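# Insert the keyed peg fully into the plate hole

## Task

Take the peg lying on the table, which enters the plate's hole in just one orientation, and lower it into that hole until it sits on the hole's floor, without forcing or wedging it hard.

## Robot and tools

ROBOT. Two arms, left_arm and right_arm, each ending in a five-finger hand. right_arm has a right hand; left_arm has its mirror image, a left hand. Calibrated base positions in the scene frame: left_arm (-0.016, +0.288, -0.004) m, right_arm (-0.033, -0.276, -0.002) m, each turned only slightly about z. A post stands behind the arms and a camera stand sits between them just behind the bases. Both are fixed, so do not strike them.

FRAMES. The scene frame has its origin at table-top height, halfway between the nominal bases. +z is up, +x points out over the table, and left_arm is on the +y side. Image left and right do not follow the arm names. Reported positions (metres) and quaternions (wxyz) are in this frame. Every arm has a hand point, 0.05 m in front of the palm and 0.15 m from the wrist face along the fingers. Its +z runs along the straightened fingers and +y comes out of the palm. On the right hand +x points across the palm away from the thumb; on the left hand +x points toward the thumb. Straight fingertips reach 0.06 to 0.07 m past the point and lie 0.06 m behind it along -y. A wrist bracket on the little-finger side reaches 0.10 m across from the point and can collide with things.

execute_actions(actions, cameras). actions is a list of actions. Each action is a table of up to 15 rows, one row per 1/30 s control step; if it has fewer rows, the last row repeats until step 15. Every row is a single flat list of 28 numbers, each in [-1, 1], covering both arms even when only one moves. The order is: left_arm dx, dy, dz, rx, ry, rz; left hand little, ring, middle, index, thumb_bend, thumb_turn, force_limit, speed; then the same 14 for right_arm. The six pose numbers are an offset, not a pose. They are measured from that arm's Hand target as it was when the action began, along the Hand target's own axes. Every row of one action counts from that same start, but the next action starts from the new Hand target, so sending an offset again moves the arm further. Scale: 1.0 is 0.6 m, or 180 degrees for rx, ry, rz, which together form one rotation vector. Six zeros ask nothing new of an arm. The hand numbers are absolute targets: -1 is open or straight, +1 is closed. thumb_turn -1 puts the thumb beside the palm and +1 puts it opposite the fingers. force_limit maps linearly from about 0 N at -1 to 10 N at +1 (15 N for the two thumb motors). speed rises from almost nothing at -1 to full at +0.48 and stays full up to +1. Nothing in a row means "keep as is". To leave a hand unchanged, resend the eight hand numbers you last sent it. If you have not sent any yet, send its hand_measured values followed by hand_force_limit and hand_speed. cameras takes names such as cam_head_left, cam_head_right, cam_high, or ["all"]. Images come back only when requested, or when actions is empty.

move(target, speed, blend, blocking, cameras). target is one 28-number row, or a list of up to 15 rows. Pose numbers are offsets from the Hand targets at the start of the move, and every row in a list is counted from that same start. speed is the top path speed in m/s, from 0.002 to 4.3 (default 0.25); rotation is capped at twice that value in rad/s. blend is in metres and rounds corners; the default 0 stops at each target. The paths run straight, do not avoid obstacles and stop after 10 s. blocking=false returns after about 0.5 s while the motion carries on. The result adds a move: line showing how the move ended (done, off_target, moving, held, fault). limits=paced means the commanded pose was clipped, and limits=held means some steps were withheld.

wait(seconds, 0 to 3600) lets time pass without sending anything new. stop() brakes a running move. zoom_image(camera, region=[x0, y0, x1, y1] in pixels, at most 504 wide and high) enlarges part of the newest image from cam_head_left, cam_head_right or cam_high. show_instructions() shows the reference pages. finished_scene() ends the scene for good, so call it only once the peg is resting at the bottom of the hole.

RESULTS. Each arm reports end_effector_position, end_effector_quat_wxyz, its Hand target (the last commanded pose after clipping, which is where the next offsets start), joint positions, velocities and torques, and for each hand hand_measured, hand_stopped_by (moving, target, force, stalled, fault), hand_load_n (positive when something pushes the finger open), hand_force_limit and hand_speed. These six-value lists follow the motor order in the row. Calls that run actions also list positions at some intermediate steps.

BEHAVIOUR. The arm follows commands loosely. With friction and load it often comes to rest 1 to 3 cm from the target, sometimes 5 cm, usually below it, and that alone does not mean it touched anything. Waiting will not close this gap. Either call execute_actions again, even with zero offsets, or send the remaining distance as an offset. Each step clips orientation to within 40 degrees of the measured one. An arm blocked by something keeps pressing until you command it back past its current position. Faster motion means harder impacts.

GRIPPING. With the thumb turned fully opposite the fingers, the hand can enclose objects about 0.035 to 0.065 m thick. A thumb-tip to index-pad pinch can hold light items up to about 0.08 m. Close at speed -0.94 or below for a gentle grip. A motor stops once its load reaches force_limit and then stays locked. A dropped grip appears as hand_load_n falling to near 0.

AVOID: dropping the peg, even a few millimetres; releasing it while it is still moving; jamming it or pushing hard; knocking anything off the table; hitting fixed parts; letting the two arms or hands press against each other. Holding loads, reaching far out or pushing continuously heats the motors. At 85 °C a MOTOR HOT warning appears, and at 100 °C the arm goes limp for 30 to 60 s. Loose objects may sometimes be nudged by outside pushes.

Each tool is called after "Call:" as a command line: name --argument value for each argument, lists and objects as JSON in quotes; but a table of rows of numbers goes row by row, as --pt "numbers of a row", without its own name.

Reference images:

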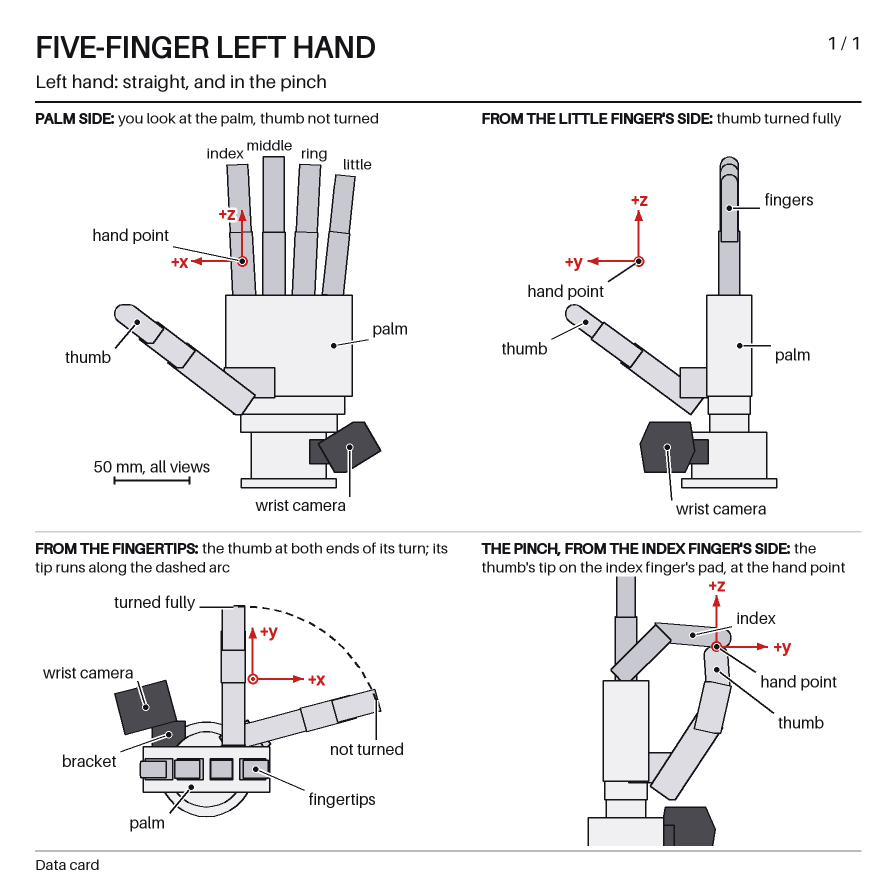

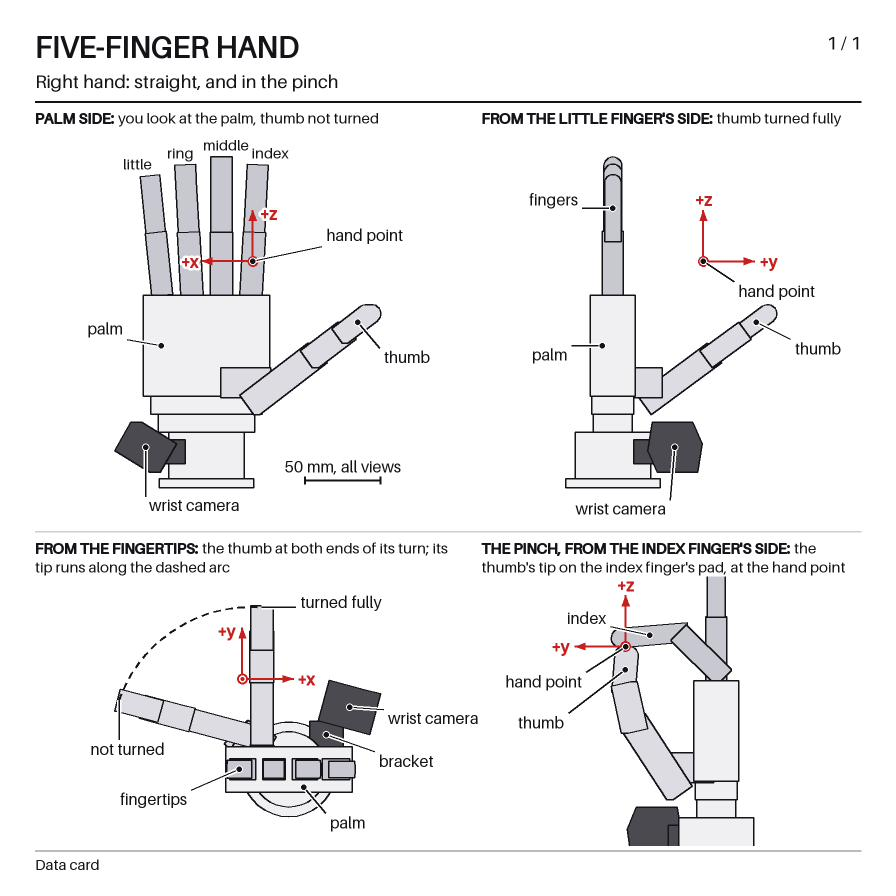

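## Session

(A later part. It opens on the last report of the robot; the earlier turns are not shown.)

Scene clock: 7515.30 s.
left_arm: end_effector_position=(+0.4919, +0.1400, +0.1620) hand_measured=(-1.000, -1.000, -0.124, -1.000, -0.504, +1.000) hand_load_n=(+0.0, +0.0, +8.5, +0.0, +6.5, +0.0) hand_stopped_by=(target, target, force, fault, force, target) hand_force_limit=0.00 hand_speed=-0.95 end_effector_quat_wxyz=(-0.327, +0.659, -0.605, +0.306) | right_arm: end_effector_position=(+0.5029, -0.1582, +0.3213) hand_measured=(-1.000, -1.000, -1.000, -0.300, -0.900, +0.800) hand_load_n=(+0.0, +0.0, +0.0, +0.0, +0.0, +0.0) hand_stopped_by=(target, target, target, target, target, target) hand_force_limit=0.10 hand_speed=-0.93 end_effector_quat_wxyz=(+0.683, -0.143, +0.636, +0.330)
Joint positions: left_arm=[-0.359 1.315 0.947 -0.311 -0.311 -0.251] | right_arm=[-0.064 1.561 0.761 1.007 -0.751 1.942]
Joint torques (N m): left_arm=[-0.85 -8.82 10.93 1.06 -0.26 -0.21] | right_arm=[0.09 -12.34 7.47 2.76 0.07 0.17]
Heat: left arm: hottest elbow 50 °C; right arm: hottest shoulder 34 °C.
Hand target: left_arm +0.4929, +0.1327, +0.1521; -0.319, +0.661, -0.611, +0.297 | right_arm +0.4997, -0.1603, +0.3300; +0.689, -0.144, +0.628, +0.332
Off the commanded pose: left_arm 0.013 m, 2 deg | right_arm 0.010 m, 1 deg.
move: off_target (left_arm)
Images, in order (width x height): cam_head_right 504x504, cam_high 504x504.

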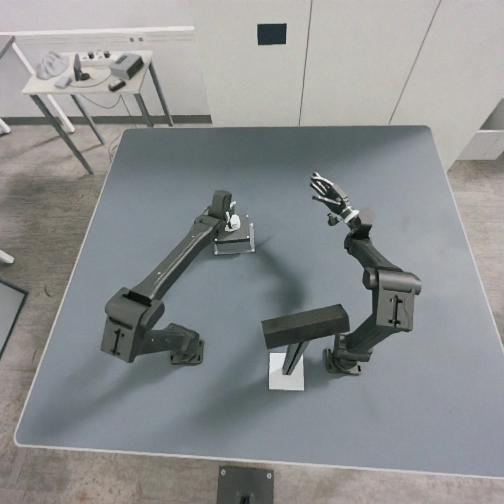

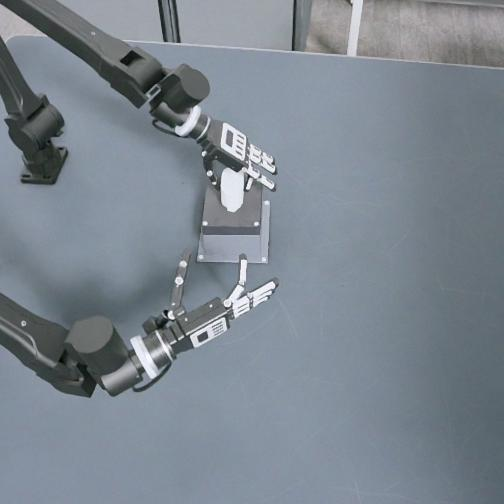

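Call:
move --target '[0.0005,-0.0015,0.0073,0,0,0,-1,-1,0.15,-1,-0.05,1,0.0,-0.95,0,0,0,0,0,0,-1,-1,-1,-0.3,-0.9,0.8,0.1,-0.93]' --speed 0.03 --cameras '[]'

Scene clock: 7528.47 s.
left_arm: end_effector_position=(+0.4925, +0.1399, +0.1609) hand_measured=(-1.000, -1.000, -0.124, -1.000, -0.504, +1.000) hand_load_n=(+0.0, -0.5, +7.5, +0.0, +7.5, +0.0) hand_stopped_by=(target, target, force, fault, force, target) hand_force_limit=0.00 hand_speed=-0.95 end_effector_quat_wxyz=(-0.327, +0.659, -0.605, +0.305) | right_arm: end_effector_position=(+0.5029, -0.1582, +0.3213) hand_measured=(-1.000, -1.000, -1.000, -0.300, -0.900, +0.800) hand_load_n=(+0.0, +0.0, +0.0, +0.0, +0.0, -0.5) hand_stopped_by=(target, target, target, target, target, target) hand_force_limit=0.10 hand_speed=-0.93 end_effector_quat_wxyz=(+0.683, -0.143, +0.636, +0.330)
Joint positions: left_arm=[-0.359 1.319 0.948 -0.31 -0.311 -0.251] | right_arm=[-0.064 1.561 0.761 1.007 -0.751 1.942]
Joint torques (N m): left_arm=[-0.56 -8.06 11.3 1.33 -0.17 -0.19] | right_arm=[0.03 -12.4 7.47 2.74 0.07 0.17]
Heat: left arm: hottest elbow 50 °C; right arm: hottest shoulder 34 °C.
Hand target: left_arm +0.4969, +0.1327, +0.1500; -0.320, +0.661, -0.611, +0.297 | right_arm +0.4997, -0.1603, +0.3300; +0.689, -0.144, +0.628, +0.332
Off the commanded pose: left_arm 0.014 m, 1 deg | right_arm 0.010 m, 1 deg.
move: off_target (left_arm)

Call:
move --target '[0,0,0,0,-0.0087,-0.0069,-1,-1,0.15,-1,-0.05,1,0.0,-0.95,0,0,0,0,0,0,-1,-1,-1,-0.3,-0.9,0.8,0.1,-0.93]' --speed 0.03 --cameras '[]'

Scene clock: 7542.87 s.
left_arm: end_effector_position=(+0.4935, +0.1408, +0.1598) hand_measured=(-1.000, -1.000, -0.124, -1.000, -0.504, +1.000) hand_load_n=(-0.5, +0.0, +7.5, +0.0, +8.0, -0.5) hand_stopped_by=(target, target, force, fault, force, target) hand_force_limit=0.00 hand_speed=-0.95 end_effector_quat_wxyz=(-0.334, +0.666, -0.595, +0.301) | right_arm: end_effector_position=(+0.5029, -0.1582, +0.3213) hand_measured=(-1.000, -1.000, -1.000, -0.300, -0.900, +0.800) hand_load_n=(+0.0, +0.0, +0.0, +0.0, +0.0, +0.0) hand_stopped_by=(target, target, target, target, target, target) hand_force_limit=0.10 hand_speed=-0.93 end_effector_quat_wxyz=(+0.683, -0.143, +0.636, +0.330)
Joint positions: left_arm=[-0.366 1.323 0.948 -0.31 -0.342 -0.272] | right_arm=[-0.064 1.561 0.761 1.007 -0.751 1.942]
Joint torques (N m): left_arm=[-0.79 -8.23 11.62 0.85 -0.27 -0.29] | right_arm=[0.09 -12.4 7.47 2.77 0.06 0.17]
Heat: left arm: hottest elbow 51 °C; right arm: hottest shoulder 34 °C.
Hand target: left_arm +0.4969, +0.1326, +0.1501; -0.325, +0.672, -0.599, +0.291 | right_arm +0.4997, -0.1603, +0.3300; +0.689, -0.144, +0.628, +0.332
Off the commanded pose: left_arm 0.013 m, 2 deg | right_arm 0.010 m, 1 deg.
move: off_target (left_arm)

Call:
move --target '[0,0.0027,0.002,0,0.0065,0.0052,-1,-1,0.15,-1,-0.05,1,0.0,-0.95,0,0,0,0,0,0,-1,-1,-1,-0.3,-0.9,0.8,0.1,-0.93]' --speed 0.03 --cameras '["cam_high", "cam_head_right"]'

Call:
zoom_image --camera "cam_high" --region '[215, 190, 250, 215]'

Call:
zoom_image --camera "cam_head_right" --region '[220, 205, 250, 235]'

Call:
zoom_image --camera "cam_high" --region '[212, 165, 252, 215]'

Scene clock: 7554.50 s.
left_arm: end_effector_position=(+0.4928, +0.1379, +0.1597) hand_measured=(-1.000, -1.000, -0.124, -1.000, -0.504, +1.000) hand_load_n=(+0.0, +0.0, +7.0, +0.0, +8.5, +0.0) hand_stopped_by=(target, target, force, fault, force, target) hand_force_limit=0.00 hand_speed=-0.95 end_effector_quat_wxyz=(-0.328, +0.665, -0.598, +0.304) | right_arm: end_effector_position=(+0.5029, -0.1582, +0.3213) hand_measured=(-1.000, -1.000, -1.000, -0.300, -0.900, +0.800) hand_load_n=(+0.0, +0.0, +0.0, +0.0, +0.0, -0.5) hand_stopped_by=(target, target, target, target, target, target) hand_force_limit=0.10 hand_speed=-0.93 end_effector_quat_wxyz=(+0.683, -0.143, +0.636, +0.330)
Joint positions: left_arm=[-0.366 1.323 0.948 -0.31 -0.327 -0.272] | right_arm=[-0.064 1.561 0.761 1.007 -0.751 1.942]
Joint torques (N m): left_arm=[-0.21 -8.23 11.07 1.47 0.13 -0.06] | right_arm=[0.09 -12.28 7.43 2.77 0.06 0.17]
Heat: left arm: hottest elbow 51 °C; right arm: hottest shoulder 34 °C.
Hand target: left_arm +0.4968, +0.1326, +0.1481; -0.321, +0.664, -0.608, +0.295 | right_arm +0.4997, -0.1603, +0.3300; +0.689, -0.144, +0.628, +0.332
Off the commanded pose: left_arm 0.013 m, 2 deg | right_arm 0.010 m, 1 deg.
move: off_target (left_arm)
Images, in order (width x height): cam_head_right 504x504, cam_high 504x504.

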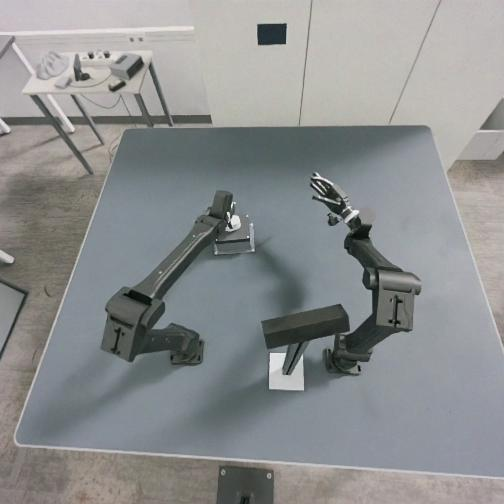

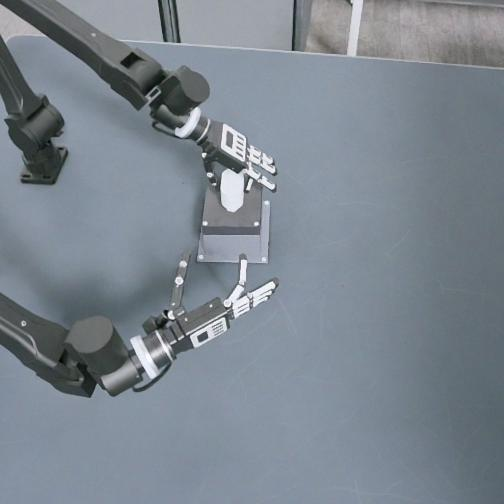

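Scaled by 14.400.

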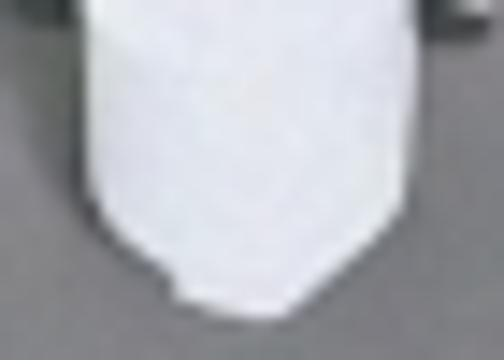

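Scaled by 16.800.

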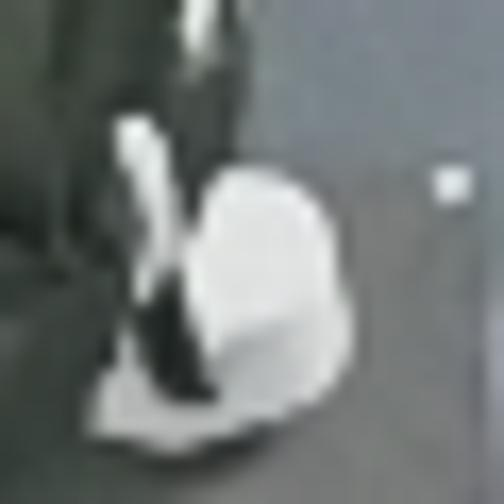

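Scaled by 10.080.

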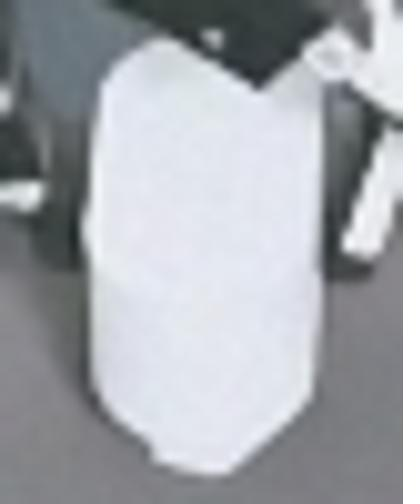

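Call:
move --target '[0,0,0,0,-0.0098,-0.0077,-1,-1,0.15,-1,-0.05,1,0.0,-0.95,0,0,0,0,0,0,-1,-1,-1,-0.3,-0.9,0.8,0.1,-0.93]' --speed 0.03 --cameras '[]'

Scene clock: 7567.73 s.
left_arm: end_effector_position=(+0.4937, +0.1404, +0.1593) hand_measured=(-1.000, -1.000, -0.124, -1.000, -0.504, +1.000) hand_load_n=(-0.5, +0.0, +8.0, +0.0, +8.0, -1.0) hand_stopped_by=(target, target, force, fault, force, target) hand_force_limit=0.00 hand_speed=-0.95 end_effector_quat_wxyz=(-0.336, +0.669, -0.592, +0.299) | right_arm: end_effector_position=(+0.5029, -0.1582, +0.3213) hand_measured=(-1.000, -1.000, -1.000, -0.300, -0.900, +0.800) hand_load_n=(+0.0, +0.0, +0.0, +0.0, +0.0, -0.5) hand_stopped_by=(target, target, target, target, target, target) hand_force_limit=0.10 hand_speed=-0.93 end_effector_quat_wxyz=(+0.683, -0.143, +0.636, +0.330)
Joint positions: left_arm=[-0.371 1.325 0.948 -0.31 -0.355 -0.28] | right_arm=[-0.064 1.561 0.761 1.007 -0.751 1.942]
Joint torques (N m): left_arm=[-0.73 -8.12 11.41 0.9 -0.3 -0.33] | right_arm=[0.03 -12.28 7.47 2.76 0.07 0.18]
Heat: left arm: hottest elbow 51 °C; right arm: hottest shoulder 34 °C.
Hand target: left_arm +0.4968, +0.1325, +0.1481; -0.326, +0.675, -0.595, +0.289 | right_arm +0.4997, -0.1603, +0.3300; +0.689, -0.144, +0.628, +0.332
Off the commanded pose: left_arm 0.014 m, 2 deg | right_arm 0.010 m, 1 deg.
move: off_target (left_arm)

Call:
move --target '[0.0025,0.0044,-0.0055,0,0,0,-1,-1,0.15,-1,-0.05,1,0.0,-0.95,0,0,0,0,0,0,-1,-1,-1,-0.3,-0.9,0.8,0.1,-0.93]' --speed 0.03 --cameras '["cam_high", "cam_head_right"]'

Call:
zoom_image --camera "cam_high" --region '[215, 190, 250, 215]'

Call:
zoom_image --camera "cam_head_right" --region '[220, 205, 250, 235]'

Scene clock: 7579.40 s.
left_arm: end_effector_position=(+0.4930, +0.1382, +0.1593) hand_measured=(-1.000, -1.000, -0.124, -1.000, -0.504, +1.000) hand_load_n=(+0.0, +0.0, +8.5, +0.0, +8.0, -1.5) hand_stopped_by=(target, target, force, fault, force, target) hand_force_limit=0.00 hand_speed=-0.95 end_effector_quat_wxyz=(-0.337, +0.669, -0.591, +0.299) | right_arm: end_effector_position=(+0.5029, -0.1582, +0.3213) hand_measured=(-1.000, -1.000, -1.000, -0.300, -0.900, +0.800) hand_load_n=(+0.0, +0.0, +0.0, +0.0, +0.0, -0.5) hand_stopped_by=(target, target, target, target, target, target) hand_force_limit=0.10 hand_speed=-0.93 end_effector_quat_wxyz=(+0.683, -0.143, +0.636, +0.330)
Joint positions: left_arm=[-0.377 1.325 0.948 -0.311 -0.361 -0.284] | right_arm=[-0.064 1.561 0.761 1.007 -0.751 1.942]
Joint torques (N m): left_arm=[-0.85 -8.88 10.82 0.8 -0.3 -0.33] | right_arm=[0.09 -12.4 7.47 2.74 0.07 0.17]
Heat: left arm: hottest elbow 52 °C; right arm: hottest shoulder 34 °C.
Hand target: left_arm +0.4928, +0.1306, +0.1481; -0.326, +0.675, -0.595, +0.289 | right_arm +0.4997, -0.1603, +0.3300; +0.689, -0.144, +0.628, +0.332
Off the commanded pose: left_arm 0.014 m, 2 deg | right_arm 0.010 m, 1 deg.
move: off_target (left_arm)
Images, in order (width x height): cam_head_right 504x504, cam_high 504x504.

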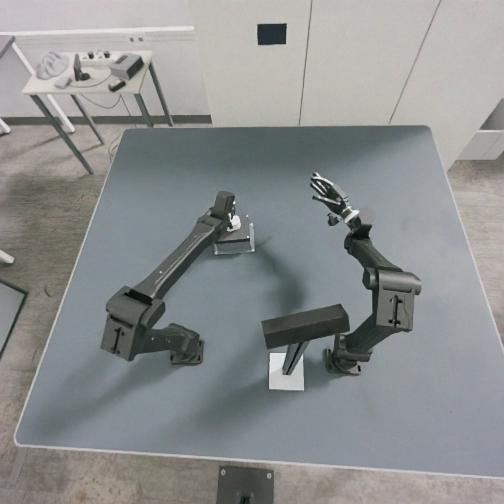

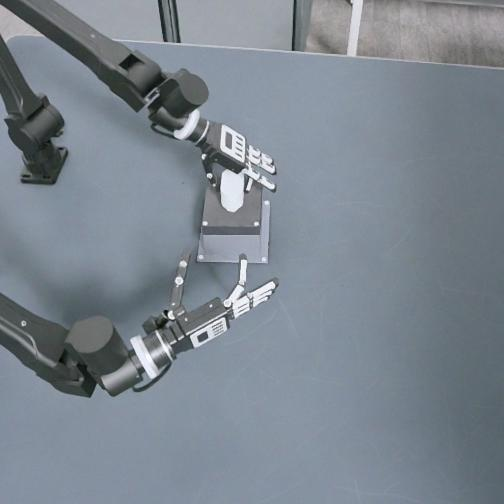

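Scaled by 14.400.

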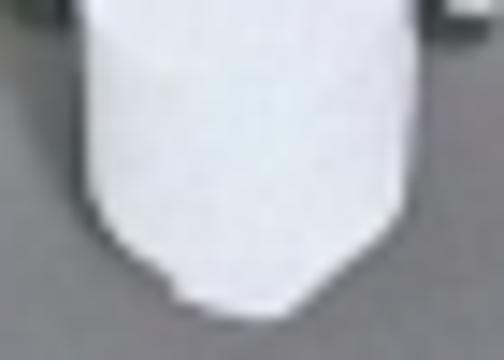

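Scaled by 16.800.

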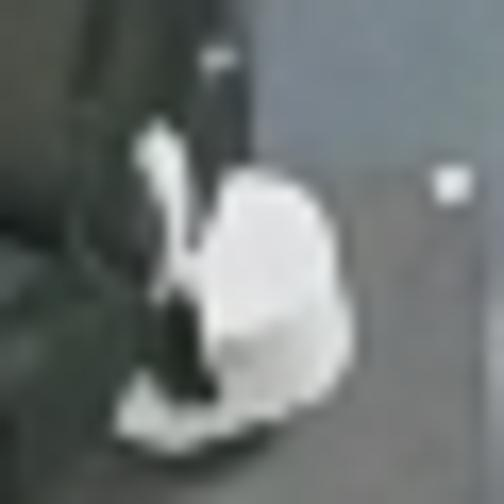

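Call:
move --target '[-0.0025,-0.0005,0.0085,0,0.0065,0.0052,-1,-1,0.15,-1,-0.05,1,0.0,-0.95,0,0,0,0,0,0,-1,-1,-1,-0.3,-0.9,0.8,0.1,-0.93]' --speed 0.03 --cameras '[]'

Scene clock: 7589.33 s.
left_arm: end_effector_position=(+0.4923, +0.1358, +0.1589) hand_measured=(-1.000, -1.000, -0.124, -1.000, -0.504, +1.000) hand_load_n=(+0.0, +0.0, +8.0, +0.0, +8.0, -1.5) hand_stopped_by=(target, target, force, fault, force, target) hand_force_limit=0.00 hand_speed=-0.95 end_effector_quat_wxyz=(-0.332, +0.667, -0.595, +0.302) | right_arm: end_effector_position=(+0.5029, -0.1582, +0.3213) hand_measured=(-1.000, -1.000, -1.000, -0.300, -0.900, +0.800) hand_load_n=(+0.0, +0.0, +0.0, +0.0, +0.0, +0.0) hand_stopped_by=(target, target, target, target, target, target) hand_force_limit=0.10 hand_speed=-0.93 end_effector_quat_wxyz=(+0.683, -0.143, +0.636, +0.330)
Joint positions: left_arm=[-0.377 1.325 0.948 -0.311 -0.347 -0.282] | right_arm=[-0.064 1.561 0.761 1.007 -0.751 1.942]
Joint torques (N m): left_arm=[0.5 -8.12 10.71 1.66 0.41 -0.08] | right_arm=[0.03 -12.34 7.46 2.74 0.07 0.17]
Heat: left arm: hottest elbow 52 °C; right arm: hottest shoulder 34 °C.
Hand target: left_arm +0.4968, +0.1327, +0.1450; -0.323, +0.668, -0.603, +0.293 | right_arm +0.4997, -0.1603, +0.3300; +0.689, -0.144, +0.628, +0.332
Off the commanded pose: left_arm 0.015 m, 2 deg | right_arm 0.010 m, 1 deg.
move: off_target (left_arm)

Call:
move --pt "-0.0182 -0.009 -0.0048 0 0 0 -1 -1 0.15 -1 -0.05 1 0.0 -0.95 0 0 0 0 0 0 -1 -1 -1 -0.3 -0.9 0.8 0.1 -0.93" --pt "-0.0182 -0.0025 0.0004 0 0 0 -1 -1 0.15 -1 -0.05 1 0.0 -0.95 0 0 0 0 0 0 -1 -1 -1 -0.3 -0.9 0.8 0.1 -0.93" --speed 0.03 --cameras '["cam_high", "cam_head_right"]'

Call:
zoom_image --camera "cam_high" --region '[215, 190, 250, 215]'

Call:
zoom_image --camera "cam_head_right" --region '[220, 205, 250, 235]'

Scene clock: 7649.57 s.
left_arm: end_effector_position=(+0.4933, +0.1389, +0.1587) hand_measured=(-1.000, -1.000, -0.124, -1.000, -0.504, +1.000) hand_load_n=(+0.0, -0.5, +6.5, +0.0, +9.5, +0.5) hand_stopped_by=(target, target, force, fault, force, target) hand_force_limit=0.00 hand_speed=-0.95 end_effector_quat_wxyz=(-0.326, +0.666, -0.598, +0.305) | right_arm: end_effector_position=(+0.5029, -0.1582, +0.3213) hand_measured=(-1.000, -1.000, -1.000, -0.300, -0.900, +0.800) hand_load_n=(+0.0, +0.0, +0.0, +0.0, +0.0, +0.0) hand_stopped_by=(target, target, target, target, target, target) hand_force_limit=0.10 hand_speed=-0.93 end_effector_quat_wxyz=(+0.683, -0.143, +0.636, +0.330)
Joint positions: left_arm=[-0.362 1.325 0.948 -0.31 -0.322 -0.273] | right_arm=[-0.064 1.561 0.761 1.007 -0.751 1.942]
Joint torques (N m): left_arm=[1.32 -9 10.09 1.73 0.17 0.02] | right_arm=[0.03 -12.34 7.45 2.76 0.07 0.18]
Heat: left arm: hottest elbow 52 °C; right arm: hottest shoulder 34 °C.
Hand target: left_arm +0.4968, +0.1436, +0.1460; -0.323, +0.668, -0.603, +0.293 | right_arm +0.4997, -0.1603, +0.3300; +0.689, -0.144, +0.628, +0.332
Off the commanded pose: left_arm 0.014 m, 2 deg | right_arm 0.010 m, 1 deg.
move: off_target (left_arm)
Images, in order (width x height): cam_head_right 504x504, cam_high 504x504.

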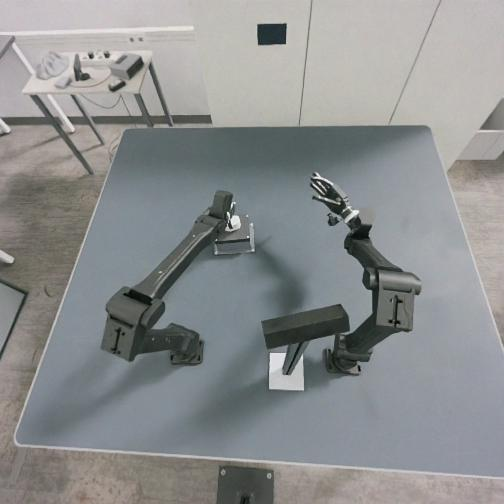

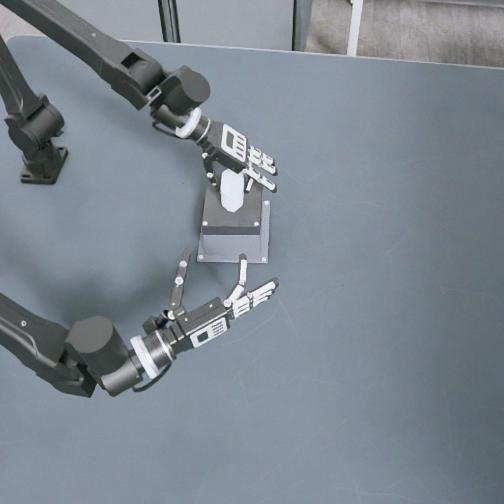

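Scaled by 14.400.

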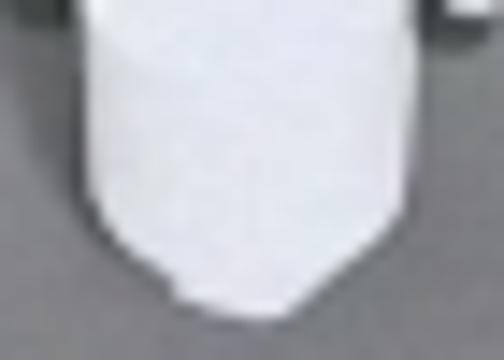

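Scaled by 16.800.

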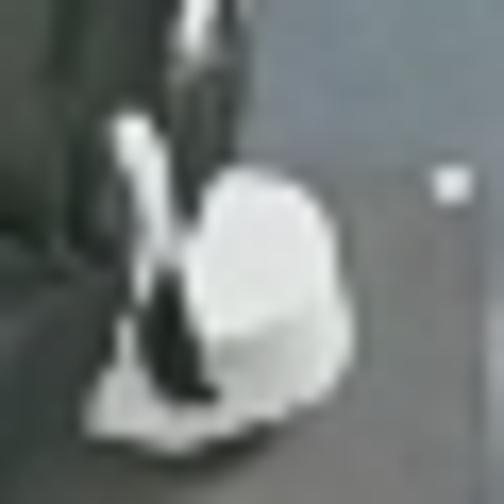

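Call:
move --target '[0,-0.0131,-0.0103,0,0,0,-1,-1,0.15,-1,-0.05,1,0.0,-0.95,0,0,0,0,0,0,-1,-1,-1,-0.3,-0.9,0.8,0.1,-0.93]' --speed 0.03 --cameras '[]'

Call:
execute_actions --actions '[[[0,0,0,0,0,0,-1,-1,-0.26,-1,-0.6,1,0.0,-0.9,0,0,0,0,0,0,-1,-1,-1,-0.3,-0.9,0.8,0.1,-0.93]]]'

Call:
wait --seconds 3 --cameras '["cam_high", "cam_head_right"]'

Call:
zoom_image --camera "cam_high" --region '[215, 190, 250, 215]'

Call:
zoom_image --camera "cam_head_right" --region '[220, 205, 250, 235]'

Call:
zoom_image --camera "cam_high" --region '[212, 165, 252, 215]'

Scene clock: 7701.67 s.
left_arm: end_effector_position=(+0.4931, +0.1388, +0.1592) hand_measured=(-1.000, -1.000, -0.124, -1.000, -0.504, +1.000) hand_load_n=(+0.0, +0.0, +6.5, +0.0, +9.0, +0.0) hand_stopped_by=(target, target, force, fault, force, target) hand_force_limit=0.00 hand_speed=-0.95 end_effector_quat_wxyz=(-0.326, +0.666, -0.598, +0.304) | right_arm: end_effector_position=(+0.5029, -0.1582, +0.3213) hand_measured=(-1.000, -1.000, -1.000, -0.300, -0.900, +0.800) hand_load_n=(+0.5, +0.0, +0.0, +0.0, +0.0, -0.5) hand_stopped_by=(target, target, target, target, target, target) hand_force_limit=0.10 hand_speed=-0.93 end_effector_quat_wxyz=(+0.683, -0.143, +0.636, +0.330)
Joint positions: left_arm=[-0.362 1.324 0.95 -0.314 -0.321 -0.273] | right_arm=[-0.064 1.561 0.761 1.007 -0.751 1.942]
Joint torques (N m): left_arm=[1.26 -9.88 11.4 0.69 0.13 0.01] | right_arm=[0.09 -12.28 7.46 2.76 0.06 0.17]
Heat: left arm: hottest elbow 51 °C; right arm: hottest shoulder 34 °C.
Hand target: left_arm +0.4968, +0.1436, +0.1561; -0.323, +0.668, -0.603, +0.293 | right_arm +0.4997, -0.1603, +0.3300; +0.689, -0.144, +0.628, +0.332
Off the commanded pose: left_arm 0.007 m, 1 deg | right_arm 0.010 m, 1 deg.
move: done

Scene clock: 7702.60 s.
left_arm: end_effector_position=(+0.4900, +0.1392, +0.1557) hand_measured=(-1.000, -1.000, -0.260, -1.000, -0.600, +1.000) hand_load_n=(+0.0, +0.0, +0.0, +0.0, +0.0, +0.0) hand_stopped_by=(target, target, target, fault, target, target) hand_force_limit=0.00 hand_speed=-0.90 end_effector_quat_wxyz=(-0.322, +0.667, -0.602, +0.298) | right_arm: end_effector_position=(+0.5029, -0.1582, +0.3213) hand_measured=(-1.000, -1.000, -1.000, -0.300, -0.900, +0.800) hand_load_n=(+0.0, +0.0, +0.0, +0.0, +0.0, +0.0) hand_stopped_by=(target, target, target, target, target, target) hand_force_limit=0.10 hand_speed=-0.93 end_effector_quat_wxyz=(+0.683, -0.143, +0.636, +0.330)
Joint positions: left_arm=[-0.362 1.326 0.95 -0.329 -0.318 -0.273] | right_arm=[-0.064 1.561 0.761 1.007 -0.751 1.942]
Joint torques (N m): left_arm=[1.38 -9.99 11.45 1.32 0 0.01] | right_arm=[0.09 -12.34 7.46 2.77 0.07 0.17]
Heat: left arm: hottest elbow 51 °C; right arm: hottest shoulder 34 °C.
Hand target: left_arm +0.4969, +0.1436, +0.1562; -0.323, +0.668, -0.603, +0.293 | right_arm +0.4997, -0.1603, +0.3300; +0.689, -0.144, +0.628, +0.332
Off the commanded pose: left_arm 0.008 m, 1 deg | right_arm 0.010 m, 1 deg.
Step readings (end_effector_position of left_arm | right_arm):
0: (+0.4931, +0.1388, +0.1592) | (+0.5029, -0.1582, +0.3213)
1: (+0.4931, +0.1388, +0.1592) | (+0.5029, -0.1582, +0.3213)
2: (+0.4931, +0.1388, +0.1592) | (+0.5029, -0.1582, +0.3213)
4: (+0.4927, +0.1388, +0.1588) | (+0.5029, -0.1582, +0.3213)
8: (+0.4911, +0.1389, +0.1573) | (+0.5029, -0.1582, +0.3213)
15: (+0.4900, +0.1392, +0.1557) | (+0.5029, -0.1582, +0.3213)

Scene clock: 7705.60 s.
left_arm: end_effector_position=(+0.4900, +0.1392, +0.1557) hand_measured=(-1.000, -1.000, -0.260, -1.000, -0.600, +1.000) hand_load_n=(+0.0, +0.0, +0.0, +0.0, +0.5, +0.0) hand_stopped_by=(target, target, target, fault, target, target) hand_force_limit=0.00 hand_speed=-0.90 end_effector_quat_wxyz=(-0.322, +0.667, -0.602, +0.298) | right_arm: end_effector_position=(+0.5029, -0.1582, +0.3213) hand_measured=(-1.000, -1.000, -1.000, -0.300, -0.900, +0.800) hand_load_n=(+0.0, +0.0, +0.0, +0.0, +0.0, -0.5) hand_stopped_by=(target, target, target, target, target, target) hand_force_limit=0.10 hand_speed=-0.93 end_effector_quat_wxyz=(+0.683, -0.143, +0.636, +0.330)
Joint positions: left_arm=[-0.362 1.326 0.95 -0.329 -0.318 -0.273] | right_arm=[-0.064 1.561 0.761 1.007 -0.751 1.942]
Joint torques (N m): left_arm=[1.38 -9.99 11.44 1.33 0 0.02] | right_arm=[0.03 -12.34 7.47 2.76 0.07 0.17]
Heat: left arm: hottest elbow 52 °C; right arm: hottest shoulder 34 °C.
Hand target: left_arm +0.4969, +0.1436, +0.1562; -0.323, +0.668, -0.603, +0.293 | right_arm +0.4997, -0.1603, +0.3300; +0.689, -0.144, +0.628, +0.332
Off the commanded pose: left_arm 0.008 m, 1 deg | right_arm 0.010 m, 1 deg.
wait: 3.00 s; at rest by 0.17 s
Images, in order (width x height): cam_head_right 504x504, cam_high 504x504.

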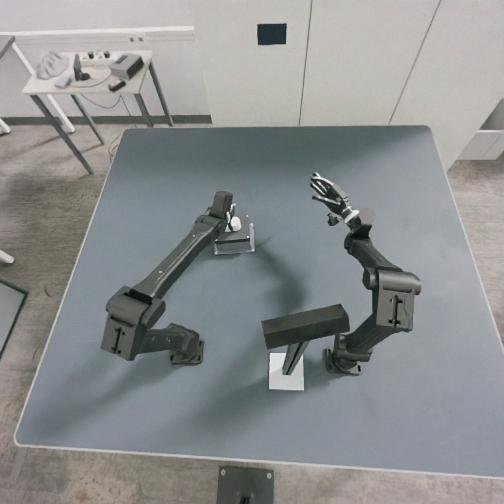

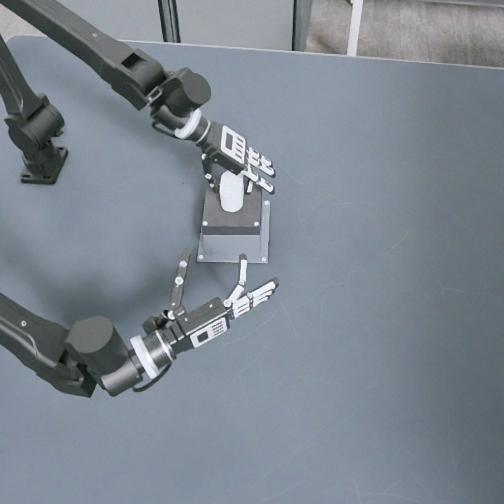

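Scaled by 14.400.

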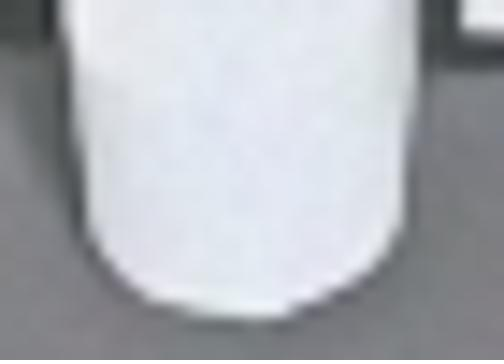

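Scaled by 16.800.

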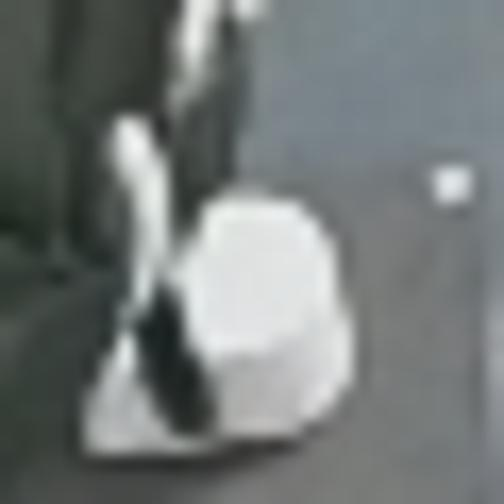

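Scaled by 10.080.

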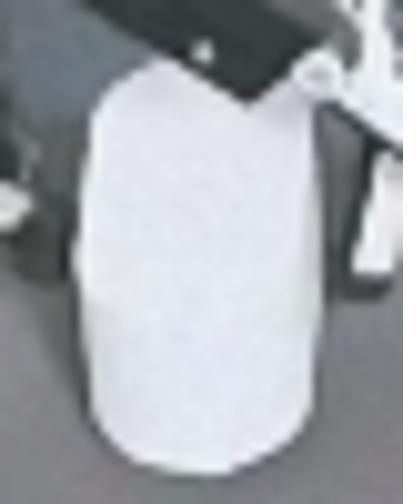

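Call:
execute_actions --actions '[[[0,0,0,0,0,0,-1,-1,-0.55,-1,-0.85,1,0.0,-0.9,0,0,0,0,0,0,-1,-1,-1,-0.3,-0.9,0.8,0.1,-0.93]]]'

Call:
wait --seconds 6 --cameras '["cam_high", "cam_head_right"]'

Call:
zoom_image --camera "cam_high" --region '[215, 190, 250, 215]'

Call:
zoom_image --camera "cam_head_right" --region '[220, 205, 250, 235]'

Call:
zoom_image --camera "cam_high" --region '[212, 165, 252, 215]'

Scene clock: 7729.37 s.
left_arm: end_effector_position=(+0.4900, +0.1392, +0.1557) hand_measured=(-1.000, -1.000, -0.550, -1.000, -0.850, +1.000) hand_load_n=(+0.0, +0.0, +0.0, +0.0, +0.0, +0.0) hand_stopped_by=(target, target, target, fault, target, target) hand_force_limit=0.00 hand_speed=-0.90 end_effector_quat_wxyz=(-0.322, +0.667, -0.602, +0.298) | right_arm: end_effector_position=(+0.5029, -0.1582, +0.3213) hand_measured=(-1.000, -1.000, -1.000, -0.300, -0.900, +0.800) hand_load_n=(+0.0, +0.0, +0.0, +0.0, -0.5, +0.0) hand_stopped_by=(target, target, target, target, target, target) hand_force_limit=0.10 hand_speed=-0.93 end_effector_quat_wxyz=(+0.683, -0.143, +0.636, +0.330)
Joint positions: left_arm=[-0.362 1.326 0.95 -0.329 -0.318 -0.273] | right_arm=[-0.064 1.561 0.761 1.007 -0.751 1.942]
Joint torques (N m): left_arm=[1.32 -9.99 11.45 1.33 0 0.01] | right_arm=[0.15 -12.34 7.45 2.74 0.07 0.17]
Heat: left arm: hottest elbow 55 °C; right arm: hottest shoulder 34 °C.
Hand target: left_arm +0.4969, +0.1436, +0.1562; -0.323, +0.668, -0.603, +0.293 | right_arm +0.4997, -0.1603, +0.3300; +0.689, -0.144, +0.628, +0.332
Off the commanded pose: left_arm 0.008 m, 1 deg | right_arm 0.010 m, 1 deg.
Step readings (end_effector_position of left_arm | right_arm):
0: (+0.4900, +0.1392, +0.1557) | (+0.5029, -0.1582, +0.3213)
1: (+0.4900, +0.1392, +0.1557) | (+0.5029, -0.1582, +0.3213)
2: (+0.4900, +0.1392, +0.1557) | (+0.5029, -0.1582, +0.3213)
4: (+0.4900, +0.1392, +0.1557) | (+0.5029, -0.1582, +0.3213)
8: (+0.4900, +0.1392, +0.1557) | (+0.5029, -0.1582, +0.3213)
15: (+0.4900, +0.1392, +0.1557) | (+0.5029, -0.1582, +0.3213)

Scene clock: 7735.37 s.
left_arm: end_effector_position=(+0.4900, +0.1392, +0.1557) hand_measured=(-1.000, -1.000, -0.550, -1.000, -0.850, +1.000) hand_load_n=(+0.0, +0.0, +0.0, +0.0, +0.0, +0.0) hand_stopped_by=(target, target, target, fault, target, target) hand_force_limit=0.00 hand_speed=-0.90 end_effector_quat_wxyz=(-0.322, +0.667, -0.602, +0.298) | right_arm: end_effector_position=(+0.5029, -0.1582, +0.3213) hand_measured=(-1.000, -1.000, -1.000, -0.300, -0.900, +0.800) hand_load_n=(+0.0, +0.0, +0.0, +0.0, +0.0, +0.0) hand_stopped_by=(target, target, target, target, target, target) hand_force_limit=0.10 hand_speed=-0.93 end_effector_quat_wxyz=(+0.683, -0.143, +0.636, +0.330)
Joint positions: left_arm=[-0.362 1.326 0.95 -0.329 -0.318 -0.273] | right_arm=[-0.064 1.561 0.761 1.007 -0.751 1.942]
Joint torques (N m): left_arm=[1.32 -10.05 11.45 1.32 0 0.01] | right_arm=[0.03 -12.34 7.45 2.76 0.07 0.17]
Heat: left arm: hottest elbow 55 °C; right arm: hottest shoulder 34 °C.
Hand target: left_arm +0.4969, +0.1436, +0.1562; -0.323, +0.668, -0.603, +0.293 | right_arm +0.4997, -0.1603, +0.3300; +0.689, -0.144, +0.628, +0.332
Off the commanded pose: left_arm 0.008 m, 1 deg | right_arm 0.010 m, 1 deg.
wait: 6.00 s; at rest by 0.17 s
Images, in order (width x height): cam_head_right 504x504, cam_high 504x504.

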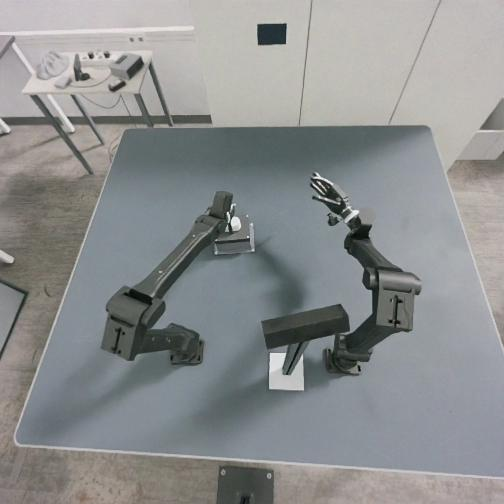

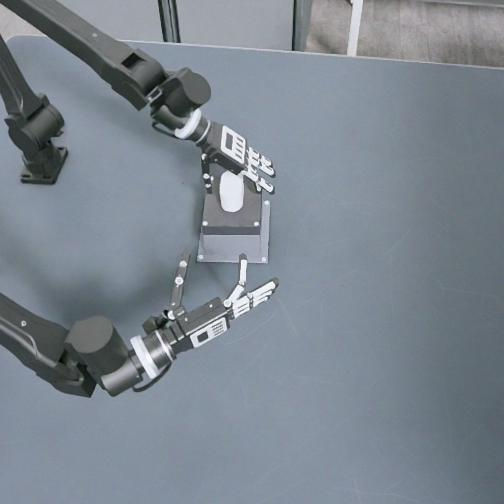

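Scaled by 14.400.

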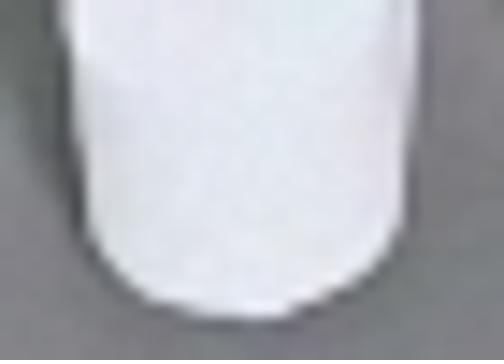

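Scaled by 16.800.

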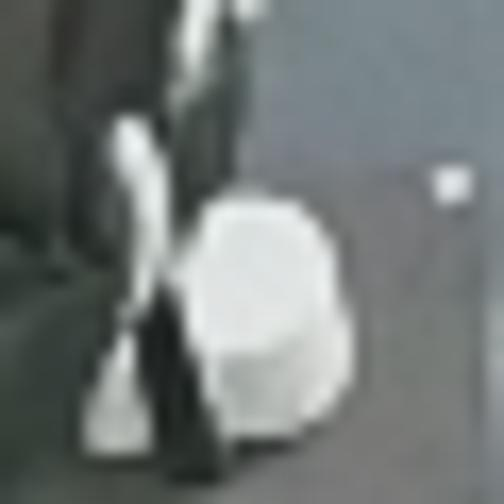

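Scaled by 10.080.

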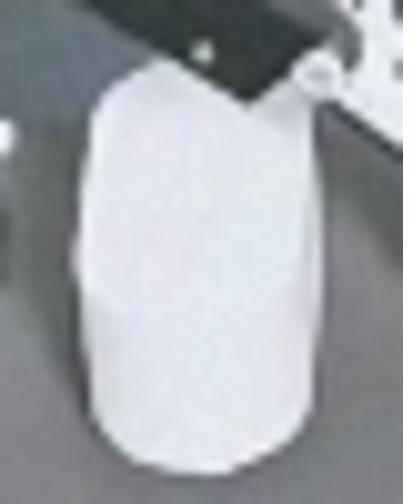

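Call:
execute_actions --actions '[[[0,0,0,0,0,0,-1,-1,-0.95,-1,-1,1,0.0,-0.5,0,0,0,0,0,0,-1,-1,-1,-0.3,-0.9,0.8,0.1,-0.93]]]'

Call:
move --target '[0.0016,-0.136,-0.0929,0,0,0,-1,-1,-0.95,-1,-1,1,0.0,-0.5,0,0,0,0,0,0,-1,-1,-1,-0.3,-0.9,0.8,0.1,-0.93]' --speed 0.08 --cameras '["cam_high", "cam_head_right"]'

Call:
zoom_image --camera "cam_high" --region '[200, 150, 260, 220]'

Call:
zoom_image --camera "cam_head_right" --region '[205, 190, 265, 250]'

Scene clock: 7749.87 s.
left_arm: end_effector_position=(+0.4900, +0.1392, +0.1557) hand_measured=(-1.000, -1.000, -0.950, -1.000, -1.000, +1.000) hand_load_n=(+0.0, +0.0, +0.0, +0.0, +0.0, +0.0) hand_stopped_by=(target, target, target, fault, target, target) hand_force_limit=0.00 hand_speed=-0.50 end_effector_quat_wxyz=(-0.322, +0.667, -0.602, +0.298) | right_arm: end_effector_position=(+0.5029, -0.1582, +0.3213) hand_measured=(-1.000, -1.000, -1.000, -0.300, -0.900, +0.800) hand_load_n=(+0.0, +0.0, +0.0, +0.0, +0.0, +0.0) hand_stopped_by=(target, target, target, target, target, target) hand_force_limit=0.10 hand_speed=-0.93 end_effector_quat_wxyz=(+0.683, -0.143, +0.636, +0.330)
Joint positions: left_arm=[-0.362 1.326 0.95 -0.329 -0.318 -0.273] | right_arm=[-0.064 1.561 0.761 1.007 -0.751 1.942]
Joint torques (N m): left_arm=[1.32 -9.99 11.45 1.32 0 0.01] | right_arm=[0.03 -12.34 7.46 2.74 0.07 0.17]
Heat: left arm: hottest elbow 56 °C; right arm: hottest shoulder 34 °C.
Hand target: left_arm +0.4969, +0.1436, +0.1562; -0.323, +0.668, -0.603, +0.293 | right_arm +0.4997, -0.1603, +0.3300; +0.689, -0.144, +0.628, +0.332
Off the commanded pose: left_arm 0.008 m, 1 deg | right_arm 0.010 m, 1 deg.
Step readings (end_effector_position of left_arm | right_arm):
0: (+0.4900, +0.1392, +0.1557) | (+0.5029, -0.1582, +0.3213)
1: (+0.4900, +0.1392, +0.1557) | (+0.5029, -0.1582, +0.3213)
2: (+0.4900, +0.1392, +0.1557) | (+0.5029, -0.1582, +0.3213)
4: (+0.4900, +0.1392, +0.1557) | (+0.5029, -0.1582, +0.3213)
8: (+0.4900, +0.1392, +0.1557) | (+0.5029, -0.1582, +0.3213)
15: (+0.4900, +0.1392, +0.1557) | (+0.5029, -0.1582, +0.3213)

Scene clock: 7751.73 s.
left_arm: end_effector_position=(+0.4925, +0.1401, +0.2281) hand_measured=(-1.000, -1.000, -0.950, -1.000, -1.000, +1.000) hand_load_n=(+0.0, +0.0, +0.0, +0.0, +0.0, +0.0) hand_stopped_by=(target, target, target, fault, target, target) hand_force_limit=0.00 hand_speed=-0.50 end_effector_quat_wxyz=(-0.312, +0.672, -0.611, +0.278) | right_arm: end_effector_position=(+0.5029, -0.1582, +0.3213) hand_measured=(-1.000, -1.000, -1.000, -0.300, -0.900, +0.800) hand_load_n=(+0.0, +0.0, +0.0, +0.0, +0.0, +0.0) hand_stopped_by=(target, target, target, target, target, target) hand_force_limit=0.10 hand_speed=-0.93 end_effector_quat_wxyz=(+0.683, -0.143, +0.636, +0.330)
Joint positions: left_arm=[-0.358 1.301 1.146 -0.598 -0.315 -0.273] | right_arm=[-0.064 1.561 0.761 1.007 -0.751 1.942]
Joint torques (N m): left_arm=[1.26 -12.4 14.19 1.18 0.01 0.05] | right_arm=[0.09 -12.34 7.45 2.74 0.07 0.17]
Heat: left arm: hottest elbow 56 °C; right arm: hottest shoulder 34 °C.
Hand target: left_arm +0.5036, +0.1434, +0.2547; -0.323, +0.668, -0.604, +0.293 | right_arm +0.4997, -0.1603, +0.3300; +0.689, -0.144, +0.628, +0.332
Off the commanded pose: left_arm 0.029 m, 2 deg | right_arm 0.010 m, 1 deg.
move: off_target (left_arm)
Images, in order (width x height): cam_head_right 504x504, cam_high 504x504.

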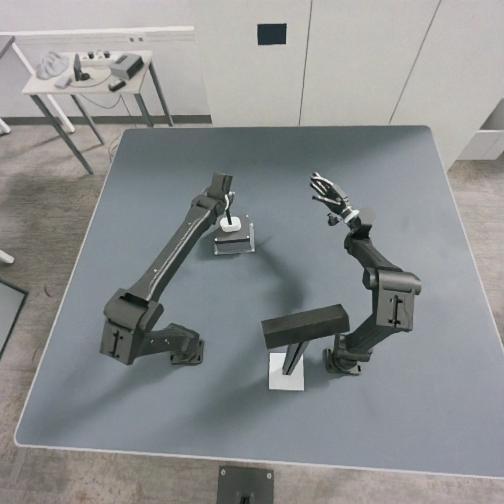

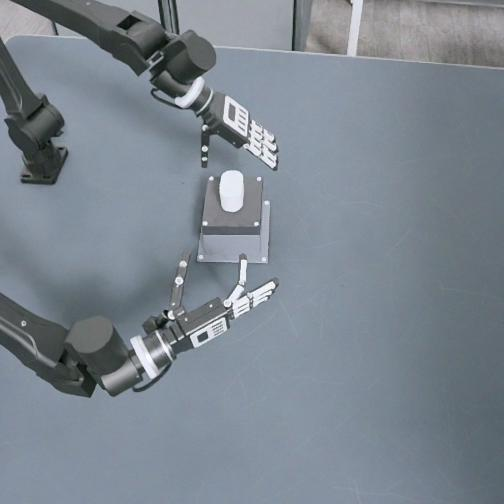

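Scaled by 7.200.

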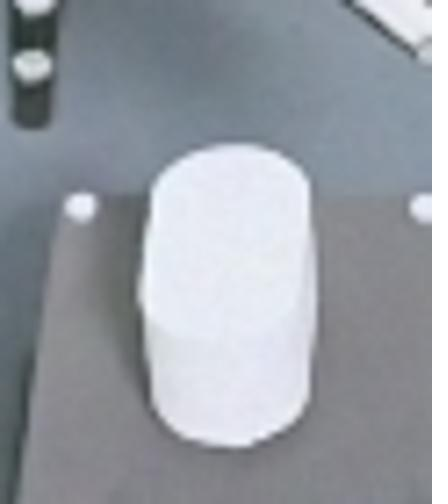

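Scaled by 8.400.

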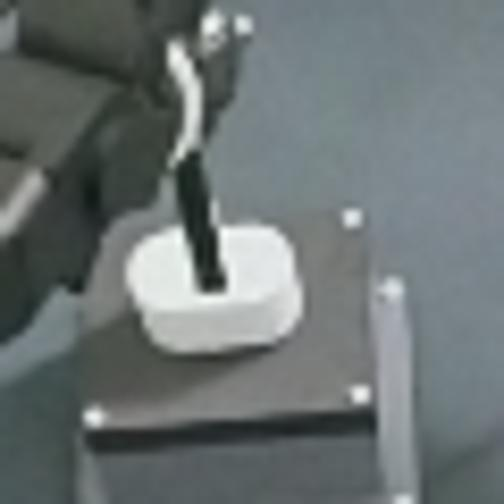

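Call:
zoom_image --camera "cam_high" --region '[215, 165, 250, 215]'

Call:
zoom_image --camera "cam_head_right" --region '[215, 210, 247, 237]'

Call:
wait --seconds 0.5 --cameras '["cam_head_left"]'

Call:
zoom_image --camera "cam_head_left" --region '[200, 190, 280, 270]'

Scaled by 10.080.

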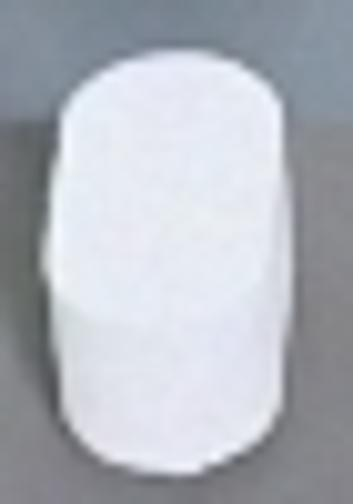

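Scaled by 15.750.

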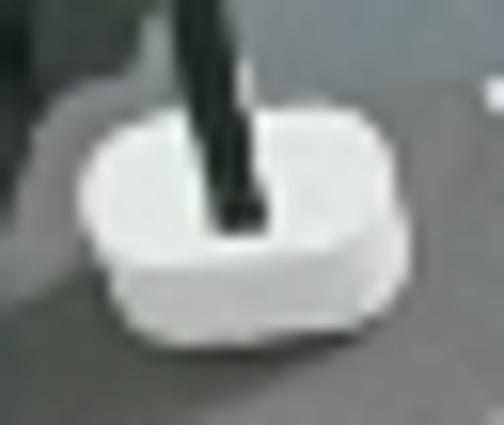

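Scene clock: 7784.63 s.
left_arm: end_effector_position=(+0.4925, +0.1401, +0.2281) hand_measured=(-1.000, -1.000, -0.950, -1.000, -1.000, +1.000) hand_load_n=(+0.0, +0.0, +0.0, +0.0, +0.0, +0.0) hand_stopped_by=(target, target, target, fault, target, target) hand_force_limit=0.00 hand_speed=-0.50 end_effector_quat_wxyz=(-0.312, +0.672, -0.611, +0.278) | right_arm: end_effector_position=(+0.5029, -0.1582, +0.3213) hand_measured=(-1.000, -1.000, -1.000, -0.300, -0.900, +0.800) hand_load_n=(+0.0, +0.0, +0.5, +0.0, +0.0, +0.0) hand_stopped_by=(target, target, target, target, target, target) hand_force_limit=0.10 hand_speed=-0.93 end_effector_quat_wxyz=(+0.683, -0.143, +0.636, +0.330)
Joint positions: left_arm=[-0.358 1.301 1.146 -0.598 -0.315 -0.273] | right_arm=[-0.064 1.561 0.761 1.007 -0.751 1.942]
Joint torques (N m): left_arm=[1.32 -12.4 14.2 1.28 0 0.05] | right_arm=[0.09 -12.28 7.47 2.73 0.07 0.17]
Heat: left arm: hottest elbow 61 °C; right arm: hottest shoulder 34 °C.
Hand target: left_arm +0.5037, +0.1434, +0.2547; -0.323, +0.668, -0.604, +0.293 | right_arm +0.4997, -0.1603, +0.3300; +0.689, -0.144, +0.628, +0.332
Off the commanded pose: left_arm 0.029 m, 2 deg | right_arm 0.010 m, 1 deg.
wait: 0.50 s; at rest from the start

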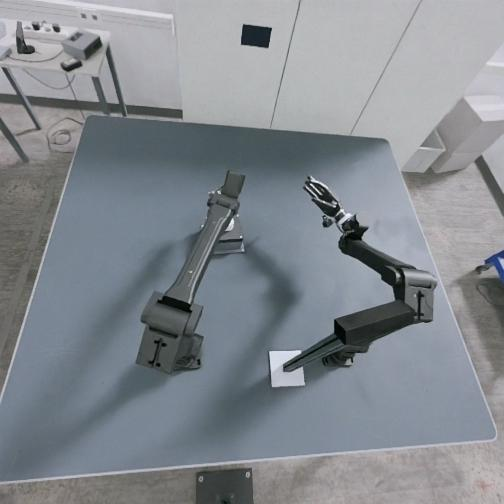

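Scaled by 6.300.

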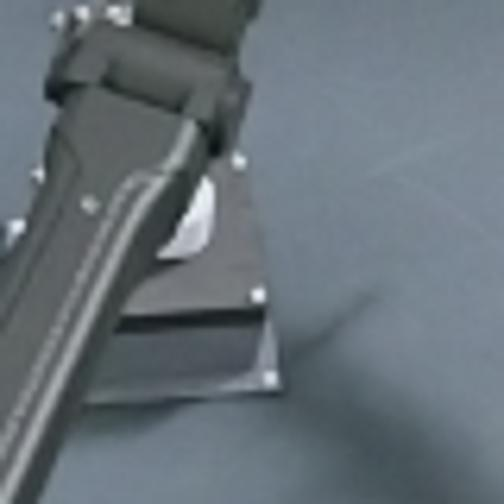

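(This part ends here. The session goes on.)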